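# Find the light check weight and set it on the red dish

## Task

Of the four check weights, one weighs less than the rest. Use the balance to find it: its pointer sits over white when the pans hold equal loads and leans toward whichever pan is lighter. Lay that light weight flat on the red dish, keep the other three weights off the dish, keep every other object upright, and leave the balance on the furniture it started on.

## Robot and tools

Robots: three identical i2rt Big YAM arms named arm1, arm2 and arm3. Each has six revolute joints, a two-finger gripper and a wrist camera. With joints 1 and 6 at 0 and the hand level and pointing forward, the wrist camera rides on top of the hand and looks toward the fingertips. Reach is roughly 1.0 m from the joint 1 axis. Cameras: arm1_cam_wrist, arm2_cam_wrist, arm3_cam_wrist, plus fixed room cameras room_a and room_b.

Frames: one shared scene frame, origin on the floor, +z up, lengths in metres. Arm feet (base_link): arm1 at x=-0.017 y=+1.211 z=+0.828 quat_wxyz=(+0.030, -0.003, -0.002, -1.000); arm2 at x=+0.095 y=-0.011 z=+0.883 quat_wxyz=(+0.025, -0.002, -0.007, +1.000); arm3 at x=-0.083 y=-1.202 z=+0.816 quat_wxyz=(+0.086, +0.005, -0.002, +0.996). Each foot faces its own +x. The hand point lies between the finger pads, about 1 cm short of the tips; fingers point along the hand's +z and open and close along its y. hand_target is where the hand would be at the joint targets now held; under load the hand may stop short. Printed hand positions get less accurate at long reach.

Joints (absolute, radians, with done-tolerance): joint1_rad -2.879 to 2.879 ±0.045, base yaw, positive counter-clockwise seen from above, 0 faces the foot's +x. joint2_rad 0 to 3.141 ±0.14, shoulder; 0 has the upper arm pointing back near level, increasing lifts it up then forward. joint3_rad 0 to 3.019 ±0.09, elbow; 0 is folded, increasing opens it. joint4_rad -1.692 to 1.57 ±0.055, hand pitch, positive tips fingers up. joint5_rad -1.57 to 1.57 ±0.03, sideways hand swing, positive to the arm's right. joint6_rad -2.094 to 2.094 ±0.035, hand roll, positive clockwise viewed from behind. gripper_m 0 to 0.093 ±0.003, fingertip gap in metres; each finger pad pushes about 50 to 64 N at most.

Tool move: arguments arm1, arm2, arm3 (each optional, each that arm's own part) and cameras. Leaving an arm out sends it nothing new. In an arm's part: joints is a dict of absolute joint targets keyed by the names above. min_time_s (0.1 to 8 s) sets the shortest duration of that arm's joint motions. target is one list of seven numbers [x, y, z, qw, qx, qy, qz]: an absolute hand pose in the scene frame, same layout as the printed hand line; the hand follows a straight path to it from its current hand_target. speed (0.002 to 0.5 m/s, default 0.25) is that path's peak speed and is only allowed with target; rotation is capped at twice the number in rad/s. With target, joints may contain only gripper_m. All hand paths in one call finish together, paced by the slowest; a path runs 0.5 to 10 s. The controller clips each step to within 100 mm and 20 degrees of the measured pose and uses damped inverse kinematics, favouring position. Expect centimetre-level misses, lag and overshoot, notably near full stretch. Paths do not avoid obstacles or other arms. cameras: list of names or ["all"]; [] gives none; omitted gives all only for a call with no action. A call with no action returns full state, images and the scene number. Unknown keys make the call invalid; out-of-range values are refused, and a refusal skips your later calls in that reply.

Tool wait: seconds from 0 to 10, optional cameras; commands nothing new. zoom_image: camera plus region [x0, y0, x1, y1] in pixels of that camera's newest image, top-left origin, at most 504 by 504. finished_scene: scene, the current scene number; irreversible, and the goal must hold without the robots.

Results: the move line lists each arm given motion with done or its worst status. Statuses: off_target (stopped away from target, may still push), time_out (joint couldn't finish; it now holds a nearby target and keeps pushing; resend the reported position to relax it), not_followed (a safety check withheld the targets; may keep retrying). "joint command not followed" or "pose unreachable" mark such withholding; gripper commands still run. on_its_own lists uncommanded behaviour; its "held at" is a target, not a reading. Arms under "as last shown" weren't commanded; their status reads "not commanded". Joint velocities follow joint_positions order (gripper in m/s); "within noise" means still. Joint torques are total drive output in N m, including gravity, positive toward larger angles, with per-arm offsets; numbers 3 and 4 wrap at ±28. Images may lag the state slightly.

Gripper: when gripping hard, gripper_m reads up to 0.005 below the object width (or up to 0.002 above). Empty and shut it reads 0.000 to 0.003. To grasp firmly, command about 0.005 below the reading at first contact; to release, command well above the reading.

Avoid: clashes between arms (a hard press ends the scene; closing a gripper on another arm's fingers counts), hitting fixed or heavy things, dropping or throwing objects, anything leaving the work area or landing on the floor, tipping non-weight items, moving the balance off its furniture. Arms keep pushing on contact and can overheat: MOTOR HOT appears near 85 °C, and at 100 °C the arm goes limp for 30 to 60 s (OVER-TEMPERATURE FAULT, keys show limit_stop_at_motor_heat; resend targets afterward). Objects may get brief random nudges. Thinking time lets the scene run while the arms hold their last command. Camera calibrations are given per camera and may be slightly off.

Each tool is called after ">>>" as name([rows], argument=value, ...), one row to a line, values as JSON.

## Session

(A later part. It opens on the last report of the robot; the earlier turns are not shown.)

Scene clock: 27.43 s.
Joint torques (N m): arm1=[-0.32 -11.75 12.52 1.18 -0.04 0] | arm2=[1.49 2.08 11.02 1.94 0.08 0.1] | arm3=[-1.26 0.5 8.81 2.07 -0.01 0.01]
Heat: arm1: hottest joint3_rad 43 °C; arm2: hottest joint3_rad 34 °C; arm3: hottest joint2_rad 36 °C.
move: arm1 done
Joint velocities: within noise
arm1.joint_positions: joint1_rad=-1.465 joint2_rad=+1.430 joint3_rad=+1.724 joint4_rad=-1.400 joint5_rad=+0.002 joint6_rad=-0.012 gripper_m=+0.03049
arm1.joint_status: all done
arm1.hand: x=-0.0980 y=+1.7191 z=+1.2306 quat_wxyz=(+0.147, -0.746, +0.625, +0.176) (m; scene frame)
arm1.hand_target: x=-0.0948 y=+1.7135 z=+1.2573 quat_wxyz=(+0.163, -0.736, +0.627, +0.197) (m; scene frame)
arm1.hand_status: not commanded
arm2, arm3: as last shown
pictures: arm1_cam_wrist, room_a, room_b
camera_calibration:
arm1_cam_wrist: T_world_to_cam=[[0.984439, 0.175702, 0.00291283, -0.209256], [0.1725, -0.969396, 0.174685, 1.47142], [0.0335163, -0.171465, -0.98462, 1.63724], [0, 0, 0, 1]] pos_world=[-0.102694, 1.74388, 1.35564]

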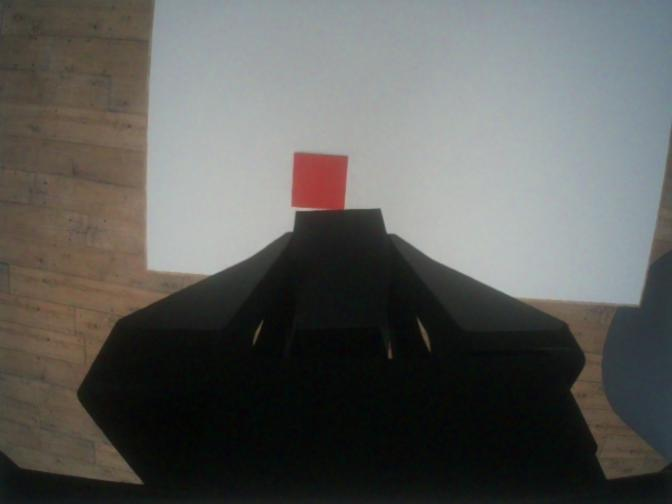

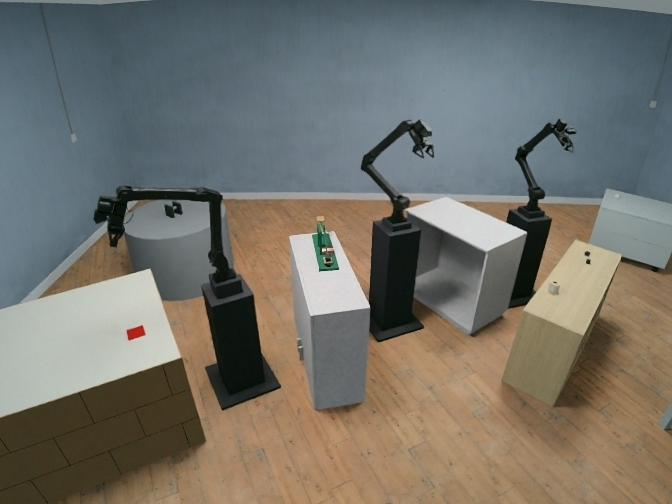

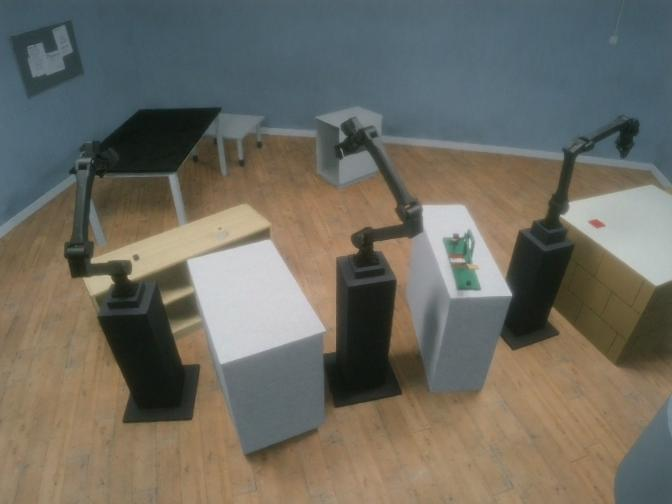

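>>> move(arm1={"target":[-0.138,1.738,0.86,0,-0.7604,0.6494,0],"speed":0.3}, cameras=["arm1_cam_wrist","room_a","room_b"])

>>> zoom_image(camera="room_a", region=[80, 260, 220, 365])

>>> zoom_image(camera="room_b", region=[540, 140, 672, 239])

Scene clock: 30.30 s.
Joint torques (N m): arm1=[0.97 -13.8 11.06 0.57 -0.06 0.03] | arm2=[1.26 2.37 10.95 1.95 0.07 0.1] | arm3=[-1.2 0.44 8.81 2.06 -0.02 0.01]
Heat: arm1: hottest joint3_rad 43 °C; arm2: hottest joint3_rad 34 °C; arm3: hottest joint2_rad 36 °C.
move: arm1 off_target
Joint velocities: within noise
arm1.joint_positions: joint1_rad=-1.414 joint2_rad=+1.901 joint3_rad=+1.347 joint4_rad=-1.065 joint5_rad=+0.009 joint6_rad=+0.058 gripper_m=+0.03049
arm1.joint_status: not commanded
arm1.hand: x=-0.1270 y=+1.7213 z=+0.8447 quat_wxyz=(-0.015, -0.761, +0.648, -0.021) (m; scene frame)
arm1.hand_target: x=-0.1379 y=+1.7372 z=+0.8604 quat_wxyz=(+0.000, -0.761, +0.649, +0.000) (m; scene frame)
arm1.hand_status: off_target (0.025 m and 3.0 deg from the pose sent, 0.373 m and 26.5 deg at the start)
arm2, arm3: as last shown
pictures: arm1_cam_wrist, room_a, room_b
camera_calibration:
arm1_cam_wrist: T_world_to_cam=[[0.986916, 0.161083, 0.00696156, -0.157832], [0.119988, -0.762611, 0.635631, 0.794089], [0.107698, -0.626479, -0.771962, 1.87168], [0, 0, 0, 1]] pos_world=[-0.14109, 1.80357, 0.941215]

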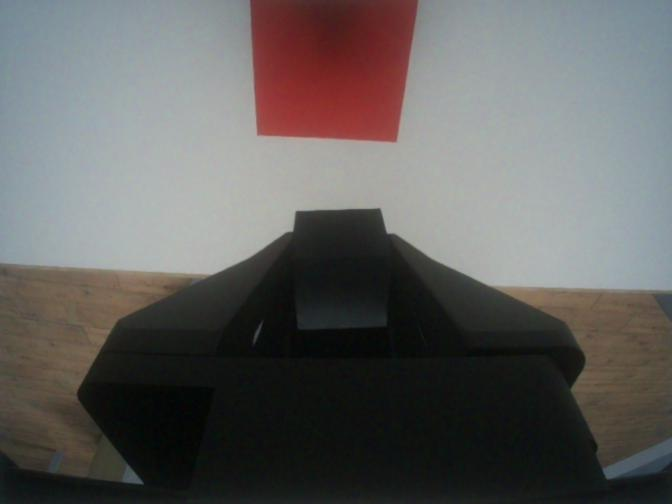

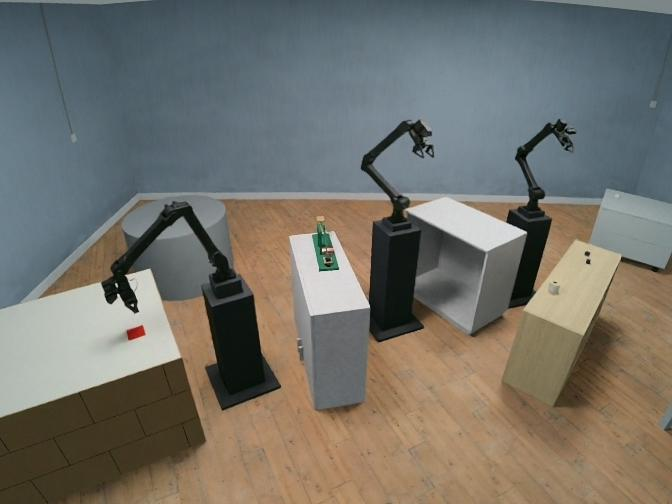

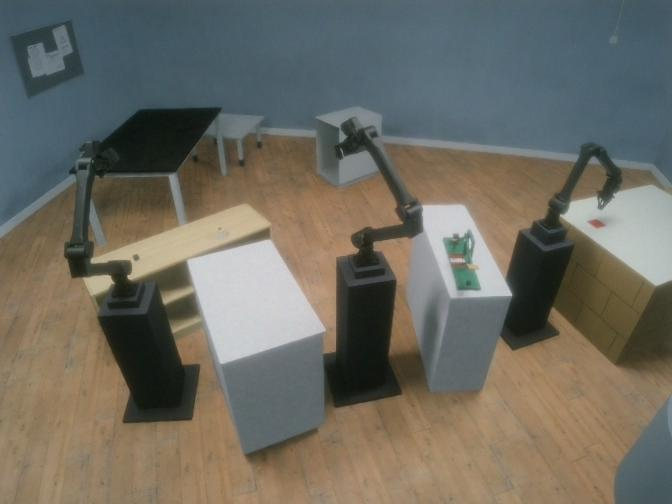

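Scaled by 3.600 from the camera's 672x504 image, which has a finer 960x720 frame.

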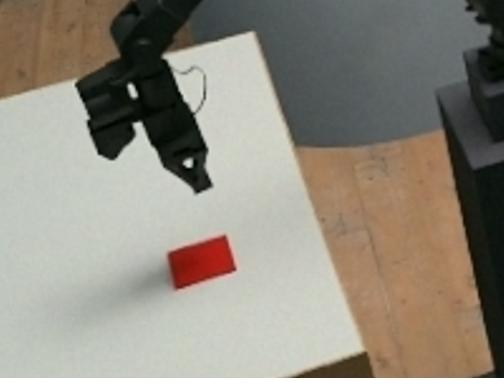

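Scaled by 3.818 from the camera's 672x504 image, which has a finer 960x720 frame.

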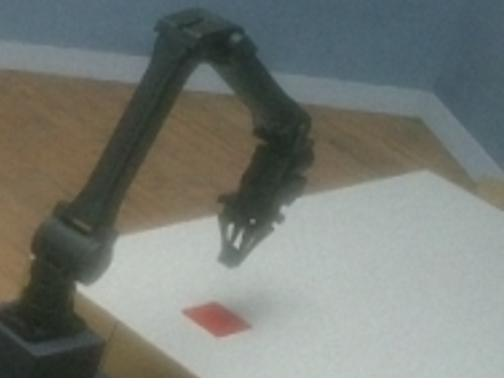

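>>> move(arm1={"target":[-0.148,1.765,0.785,0,-0.7604,0.6494,0],"speed":0.15}, cameras=["arm1_cam_wrist","room_a","room_b"])

>>> zoom_image(camera="room_a", region=[100, 280, 180, 350])

>>> zoom_image(camera="room_b", region=[560, 160, 650, 239])

Scene clock: 32.23 s.
Joint torques (N m): arm1=[0.85 -14.21 11.37 0.65 0 0.03] | arm2=[1.49 2.32 10.93 1.94 0.09 0.1] | arm3=[-1.14 0.26 8.79 2.09 -0.01 0.01]
Heat: arm1: hottest joint3_rad 43 °C; arm2: hottest joint3_rad 34 °C; arm3: hottest joint2_rad 36 °C.
move: arm1 off_target
Joint velocities: within noise
arm1.joint_positions: joint1_rad=-1.410 joint2_rad=+2.059 joint3_rad=+1.379 joint4_rad=-0.942 joint5_rad=+0.009 joint6_rad=+0.064 gripper_m=+0.03049
arm1.joint_status: not commanded
arm1.hand: x=-0.1346 y=+1.7419 z=+0.7719 quat_wxyz=(-0.016, -0.760, +0.649, -0.022) (m; scene frame)
arm1.hand_target: x=-0.1479 y=+1.7639 z=+0.7858 quat_wxyz=(+0.000, -0.761, +0.649, +0.000) (m; scene frame)
arm1.hand_status: off_target (0.030 m and 3.1 deg from the pose sent, 0.077 m and 2.9 deg at the start)
arm2, arm3: as last shown
pictures: arm1_cam_wrist, room_a, room_b
camera_calibration:
arm1_cam_wrist: T_world_to_cam=[[0.987105, 0.159939, 0.00663585, -0.150894], [0.118984, -0.760809, 0.637976, 0.851924], [0.107086, -0.628959, -0.770028, 1.8319], [0, 0, 0, 1]] pos_world=[-0.148588, 1.82448, 0.86811]

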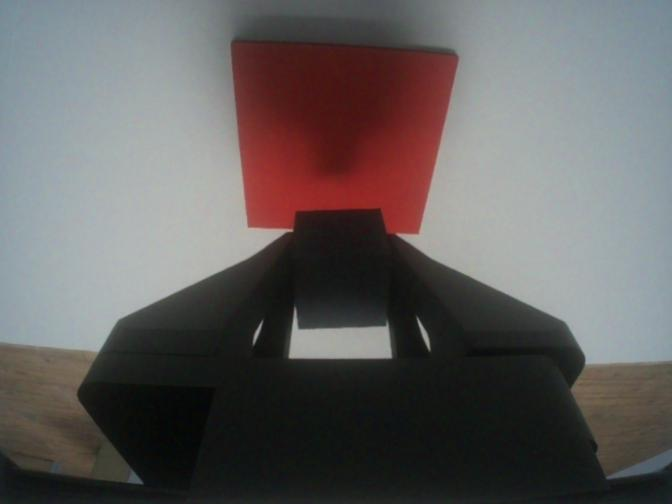

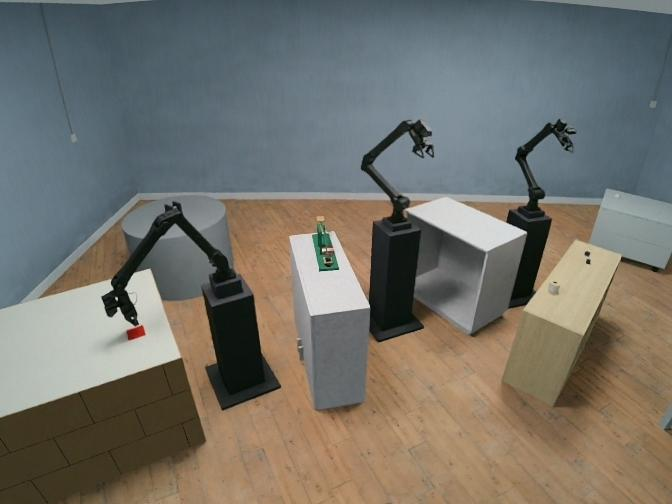

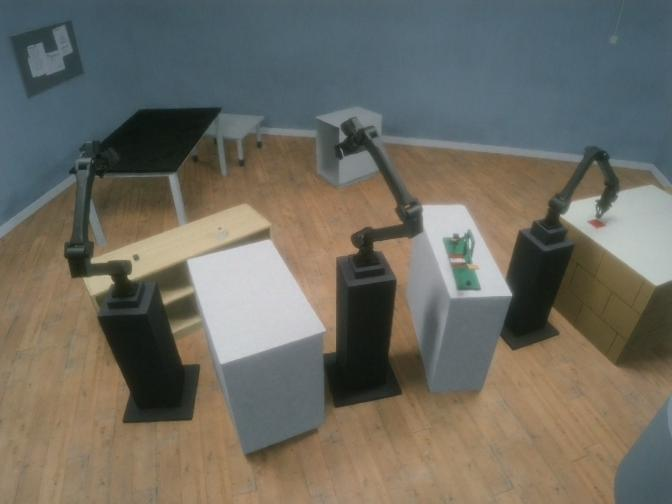

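Scaled by 6.300 from the camera's 672x504 image, which has a finer 960x720 frame.

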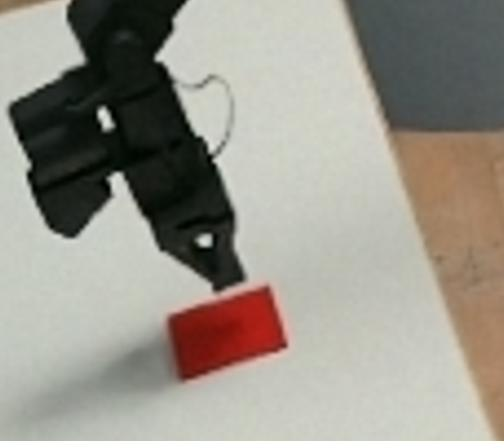

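Scaled by 5.600 from the camera's 672x504 image, which has a finer 960x720 frame.

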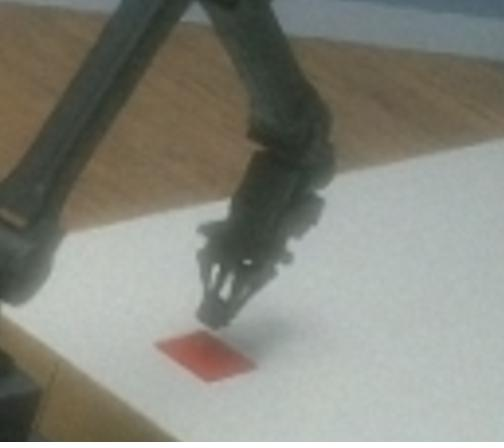

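>>> move(arm1={"target":[-0.150,1.777,0.752,0,-0.7604,0.6494,0],"speed":0.08}, cameras=["arm1_cam_wrist","room_b","room_a"])

>>> zoom_image(camera="room_a", region=[110, 300, 160, 350])

>>> zoom_image(camera="room_b", region=[575, 190, 625, 240])

Scene clock: 37.40 s.
Joint torques (N m): arm1=[0.5 -14.15 11.14 0.73 0.01 0] | arm2=[1.38 2.14 10.96 1.94 0.1 0.11] | arm3=[-1.2 0.44 8.8 2.07 -0.01 0.01]
Heat: arm1: hottest joint3_rad 44 °C; arm2: hottest joint3_rad 35 °C; arm3: hottest joint2_rad 36 °C.
move: arm1 off_target
Joint velocities: within noise
arm1.joint_positions: joint1_rad=-1.410 joint2_rad=+2.133 joint3_rad=+1.411 joint4_rad=-0.899 joint5_rad=+0.009 joint6_rad=+0.064 gripper_m=+0.03049
arm1.joint_status: not commanded
arm1.hand: x=-0.1374 y=+1.7533 z=+0.7413 quat_wxyz=(-0.016, -0.760, +0.649, -0.022) (m; scene frame)
arm1.hand_target: x=-0.1498 y=+1.7759 z=+0.7528 quat_wxyz=(+0.000, -0.760, +0.649, +0.000) (m; scene frame)
arm1.hand_status: off_target (0.029 m and 3.1 deg from the pose sent, 0.043 m and 3.1 deg at the start)
arm2, arm3: as last shown
pictures: arm1_cam_wrist, room_a, room_b
camera_calibration:
arm1_cam_wrist: T_world_to_cam=[[0.987115, 0.159879, 0.00659014, -0.149569], [0.119082, -0.761489, 0.637145, 0.882131], [0.106884, -0.62815, -0.770716, 1.8149], [0, 0, 0, 1]] pos_world=[-0.151388, 1.83568, 0.837712]

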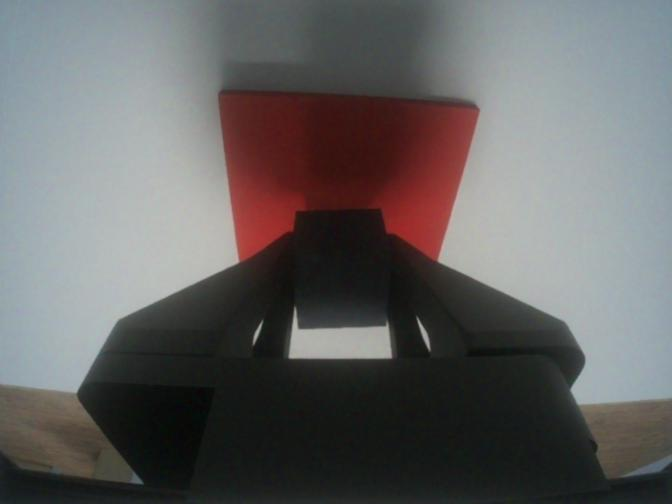

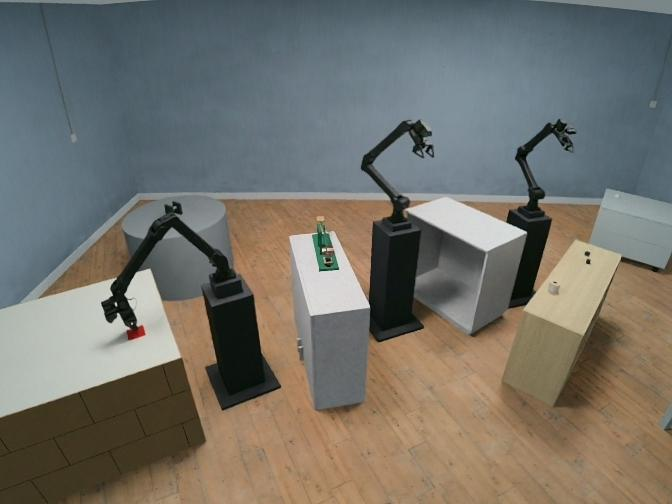

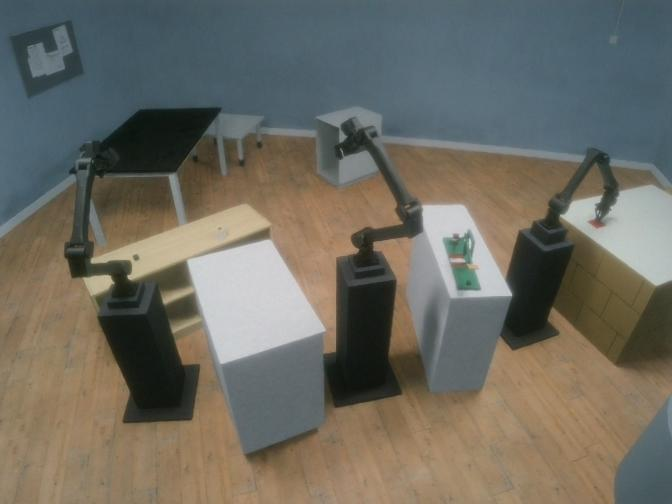

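Scaled by 10.080 from the camera's 672x504 image, which has a finer 960x720 frame.

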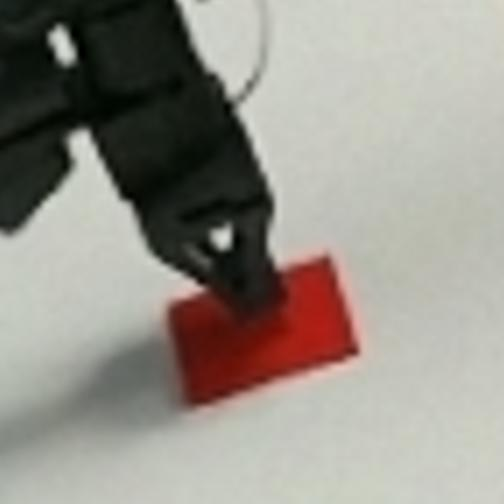

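Scaled by 10.080 from the camera's 672x504 image, which has a finer 960x720 frame.

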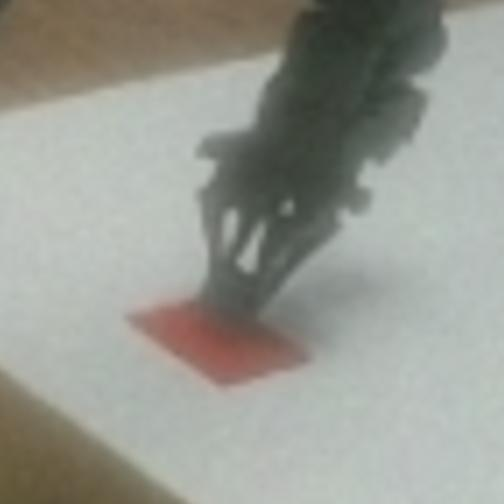

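>>> move(arm1={"target":[-0.150,1.777,0.739,0,-0.7604,0.6494,0],"speed":0.05})

>>> move(arm1={"target":[-0.150,1.777,0.733,0,-0.7604,0.6494,0],"speed":0.05}, cameras=["arm1_cam_wrist","room_b","room_a"])

>>> zoom_image(camera="room_a", region=[110, 300, 160, 350])

>>> zoom_image(camera="arm1_cam_wrist", region=[200, 80, 500, 340])

Scene clock: 38.73 s.
Joint torques (N m): arm1=[0.44 -14.04 10.84 0.65 0.02 0.05] | arm2=[1.44 2.2 10.99 1.92 0.09 0.12] | arm3=[-1.08 0.56 8.8 2.06 -0.01 0.01]
Heat: arm1: hottest joint3_rad 44 °C; arm2: hottest joint3_rad 35 °C; arm3: hottest joint2_rad 36 °C.
move: arm1 off_target
Joint velocities: within noise
arm1.joint_positions: joint1_rad=-1.410 joint2_rad=+2.151 joint3_rad=+1.411 joint4_rad=-0.874 joint5_rad=+0.009 joint6_rad=+0.064 gripper_m=+0.03049
arm1.joint_status: not commanded
arm1.hand: x=-0.1379 y=+1.7555 z=+0.7312 quat_wxyz=(-0.013, -0.761, +0.649, -0.019) (m; scene frame)
arm1.hand_target: x=-0.1499 y=+1.7760 z=+0.7396 quat_wxyz=(+0.000, -0.760, +0.649, +0.000) (m; scene frame)
arm1.hand_status: off_target (0.026 m and 2.6 deg from the pose sent, 0.027 m and 3.0 deg at the start)
arm2, arm3: as last shown
pictures: none

Scene clock: 39.73 s.
Joint torques (N m): arm1=[0.67 -14.1 10.65 0.72 0 -0.02] | arm2=[1.38 2.2 10.97 1.95 0.08 0.11] | arm3=[-1.2 0.44 8.8 2.07 0 0.01]
Heat: arm1: hottest joint3_rad 44 °C; arm2: hottest joint3_rad 35 °C; arm3: hottest joint2_rad 36 °C.
move: arm1 off_target
Joint velocities: within noise
arm1.joint_positions: joint1_rad=-1.410 joint2_rad=+2.159 joint3_rad=+1.411 joint4_rad=-0.863 joint5_rad=+0.009 joint6_rad=+0.064 gripper_m=+0.03049
arm1.joint_status: not commanded
arm1.hand: x=-0.1382 y=+1.7562 z=+0.7266 quat_wxyz=(-0.013, -0.761, +0.649, -0.018) (m; scene frame)
arm1.hand_target: x=-0.1499 y=+1.7761 z=+0.7337 quat_wxyz=(+0.000, -0.760, +0.649, +0.000) (m; scene frame)
arm1.hand_status: off_target (0.025 m and 2.5 deg from the pose sent, 0.025 m and 2.6 deg at the start)
arm2, arm3: as last shown
pictures: arm1_cam_wrist, room_a, room_b
camera_calibration:
arm1_cam_wrist: T_world_to_cam=[[0.987134, 0.159782, 0.00602565, -0.148675], [0.120414, -0.767653, 0.629452, 0.910558], [0.105201, -0.620627, -0.777016, 1.7966], [0, 0, 0, 1]] pos_world=[-0.151886, 1.83777, 0.823731]

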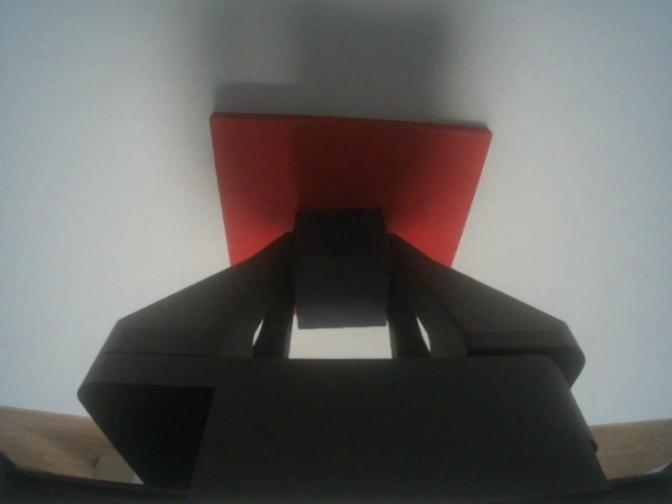

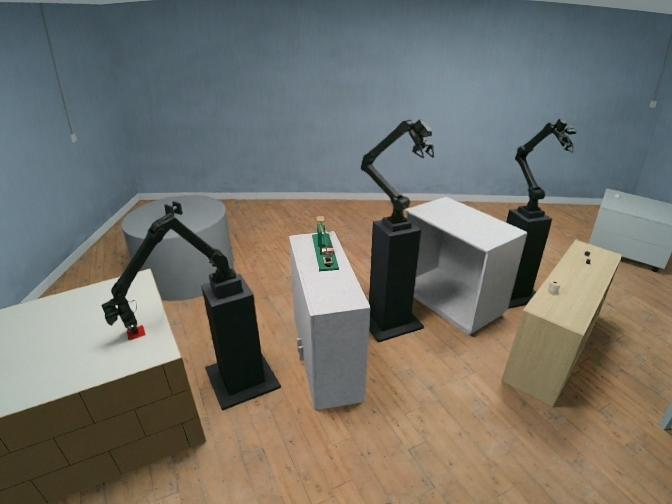

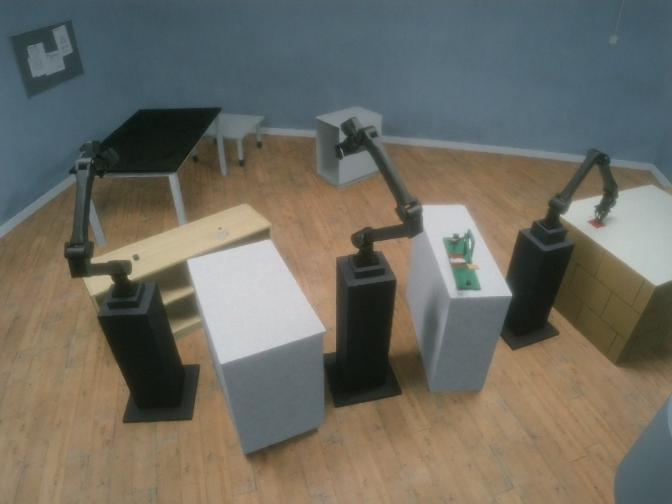

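Scaled by 10.080 from the camera's 672x504 image, which has a finer 960x720 frame.

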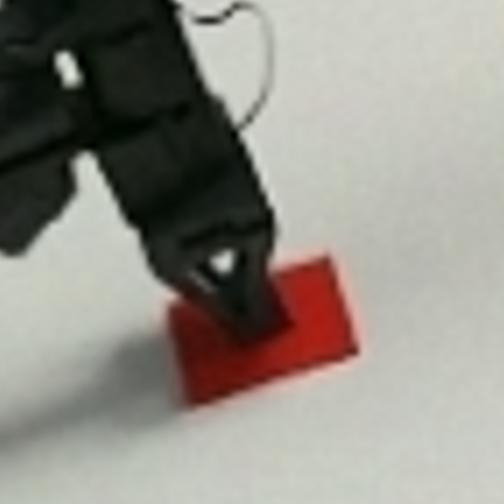

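Scaled by 1.680 from the camera's 672x504 image, which has a finer 960x720 frame.

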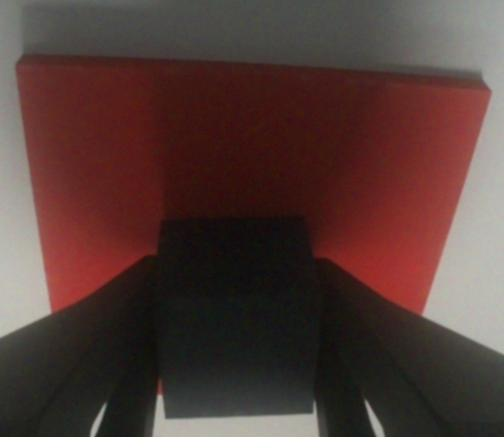

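>>> move(arm1={"target":[-0.150,1.777,0.727,0,-0.7604,0.6494,0],"speed":0.05}, cameras=["arm1_cam_wrist"])

>>> zoom_image(camera="arm1_cam_wrist", region=[200, 80, 500, 340])

Scene clock: 41.17 s.
Joint torques (N m): arm1=[0.62 -13.92 10.59 0.81 -0.01 0.01] | arm2=[1.49 2.2 10.99 1.89 0.08 0.11] | arm3=[-1.14 0.5 8.76 2.07 -0.01 0.01]
Heat: arm1: hottest joint3_rad 44 °C; arm2: hottest joint3_rad 35 °C; arm3: hottest joint2_rad 36 °C.
move: arm1 off_target
Joint velocities: within noise
arm1.joint_positions: joint1_rad=-1.410 joint2_rad=+2.162 joint3_rad=+1.411 joint4_rad=-0.855 joint5_rad=+0.009 joint6_rad=+0.064 gripper_m=+0.03049
arm1.joint_status: not commanded
arm1.hand: x=-0.1385 y=+1.7575 z=+0.7248 quat_wxyz=(-0.011, -0.761, +0.649, -0.016) (m; scene frame)
arm1.hand_target: x=-0.1499 y=+1.7760 z=+0.7275 quat_wxyz=(+0.000, -0.760, +0.649, +0.000) (m; scene frame)
arm1.hand_status: off_target (0.023 m and 2.2 deg from the pose sent, 0.024 m and 2.5 deg at the start)
arm2.joint_positions: joint1_rad=+0.482 joint2_rad=+0.585 joint3_rad=+1.357 joint4_rad=-1.462 joint5_rad=+0.226 joint6_rad=+0.023 gripper_m=+0.09396
arm2.joint_status: not commanded
arm2.hand: x=-0.1095 y=-0.0683 z=+1.3892 quat_wxyz=(-0.010, +0.891, +0.138, -0.433) (m; scene frame)
arm2.hand_target: x=-0.1075 y=-0.0675 z=+1.4001 quat_wxyz=(-0.007, +0.885, +0.136, -0.444) (m; scene frame)
arm2.hand_status: not commanded
arm3.joint_positions: joint1_rad=-0.065 joint2_rad=+0.649 joint3_rad=+1.390 joint4_rad=-1.161 joint5_rad=-0.034 joint6_rad=-0.702 gripper_m=+0.09396
arm3.joint_status: not commanded
arm3.hand: x=-0.3410 y=-1.1470 z=+1.3892 quat_wxyz=(-0.236, +0.811, +0.203, -0.495) (m; scene frame)
arm3.hand_target: x=-0.3379 y=-1.1478 z=+1.4005 quat_wxyz=(-0.241, +0.805, +0.201, -0.504) (m; scene frame)
arm3.hand_status: not commanded
pictures: arm1_cam_wrist
camera_calibration:
arm1_cam_wrist: T_world_to_cam=[[0.987142, 0.159747, 0.00567354, -0.148226], [0.121119, -0.770664, 0.625625, 0.920718], [0.104314, -0.616893, -0.780103, 1.79159], [0, 0, 0, 1]] pos_world=[-0.152085, 1.83846, 0.82244]

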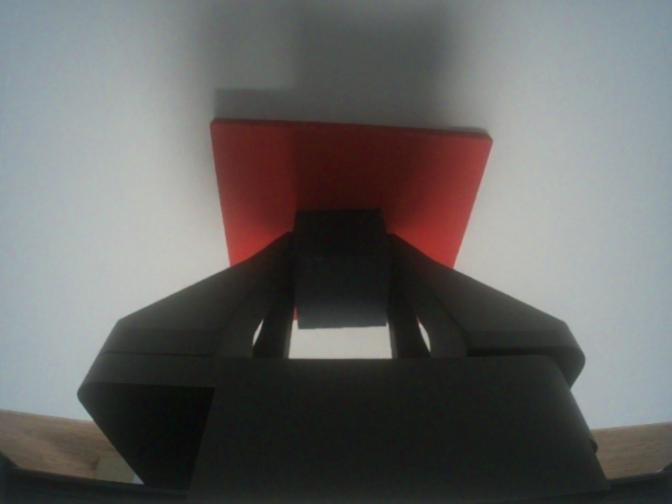

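Scaled by 1.680 from the camera's 672x504 image, which has a finer 960x720 frame.

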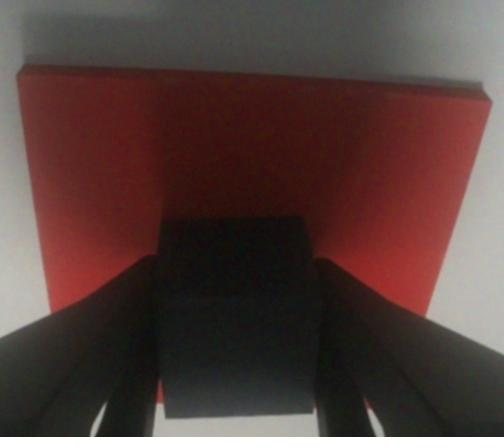

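>>> move(arm1={"joints":{"gripper_m":0.055}})

>>> move(arm1={"target":[-0.147,1.765,0.86,0,-0.7604,0.6494,0],"speed":0.15}, cameras=["arm1_cam_wrist","room_a","room_b"])

>>> zoom_image(camera="room_a", region=[280, 200, 360, 280])

>>> zoom_image(camera="room_a", region=[110, 300, 160, 350])

Scene clock: 42.03 s.
Joint torques (N m): arm1=[0.91 -13.74 10.62 0.66 -0.02 -0.01] | arm2=[1.49 2.26 11.02 1.91 0.06 0.11] | arm3=[-1.08 0.38 8.8 2.09 0 0.01]
Heat: arm1: hottest joint3_rad 44 °C; arm2: hottest joint3_rad 36 °C; arm3: hottest joint2_rad 36 °C.
move: arm1 done
Joint velocities: within noise
arm1.joint_positions: joint1_rad=-1.410 joint2_rad=+2.163 joint3_rad=+1.411 joint4_rad=-0.852 joint5_rad=+0.009 joint6_rad=+0.064 gripper_m=+0.05484
arm1.joint_status: all done
arm1.hand: x=-0.1386 y=+1.7580 z=+0.7244 quat_wxyz=(-0.011, -0.761, +0.649, -0.015) (m; scene frame)
arm1.hand_target: x=-0.1499 y=+1.7761 z=+0.7275 quat_wxyz=(+0.000, -0.760, +0.649, +0.000) (m; scene frame)
arm1.hand_status: not commanded
arm2, arm3: as last shown
pictures: none

Scene clock: 43.70 s.
Joint torques (N m): arm1=[0.85 -15.56 12.05 -0.13 0.02 0.04] | arm2=[1.38 2.49 10.96 1.98 0.07 0.11] | arm3=[-1.14 0.62 8.81 2.06 -0.01 0.01]
Heat: arm1: hottest joint3_rad 44 °C; arm2: hottest joint3_rad 36 °C; arm3: hottest joint3_rad 37 °C.
move: arm1 off_target
Joint velocities: within noise
arm1.joint_positions: joint1_rad=-1.410 joint2_rad=+1.980 joint3_rad=+1.435 joint4_rad=-1.085 joint5_rad=+0.009 joint6_rad=+0.064 gripper_m=+0.05493
arm1.joint_status: not commanded
arm1.hand: x=-0.1349 y=+1.7454 z=+0.8321 quat_wxyz=(-0.018, -0.760, +0.649, -0.025) (m; scene frame)
arm1.hand_target: x=-0.1467 y=+1.7637 z=+0.8602 quat_wxyz=(+0.000, -0.760, +0.649, +0.000) (m; scene frame)
arm1.hand_status: off_target (0.036 m and 3.6 deg from the pose sent, 0.136 m and 2.1 deg at the start)
arm2, arm3: as last shown
pictures: arm1_cam_wrist, room_a, room_b
camera_calibration:
arm1_cam_wrist: T_world_to_cam=[[0.987132, 0.159744, 0.00717145, -0.151686], [0.117675, -0.756072, 0.643822, 0.802803], [0.108269, -0.634694, -0.765141, 1.88654], [0, 0, 0, 1]] pos_world=[-0.148989, 1.82858, 0.927695]

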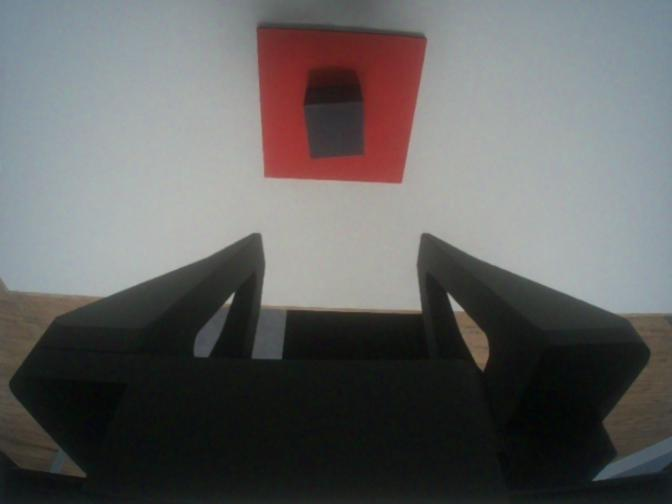

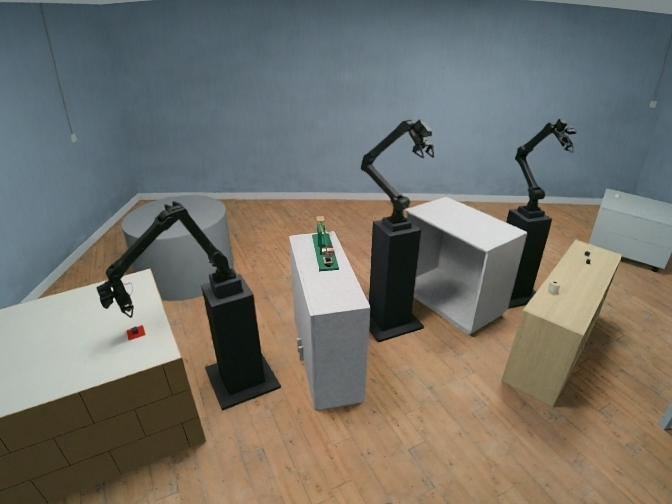

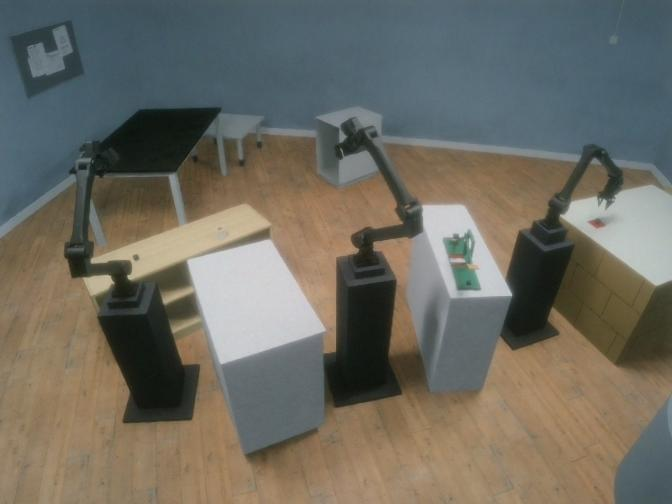

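Scaled by 6.300 from the camera's 672x504 image, which has a finer 960x720 frame.

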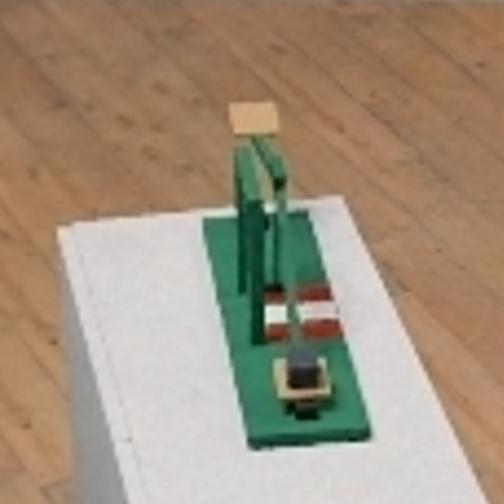

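Scaled by 10.080 from the camera's 672x504 image, which has a finer 960x720 frame.

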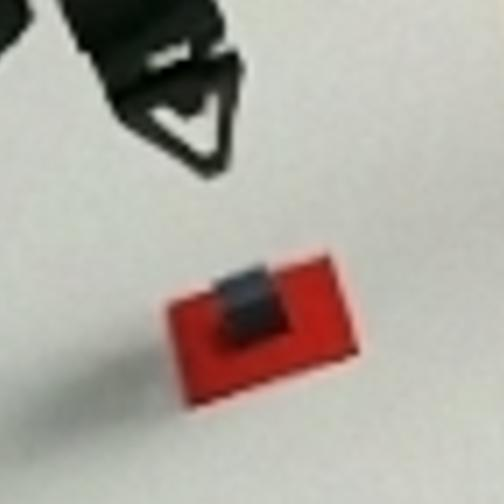

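>>> finished_scene(scene=1)

The scene is finished: the task was done.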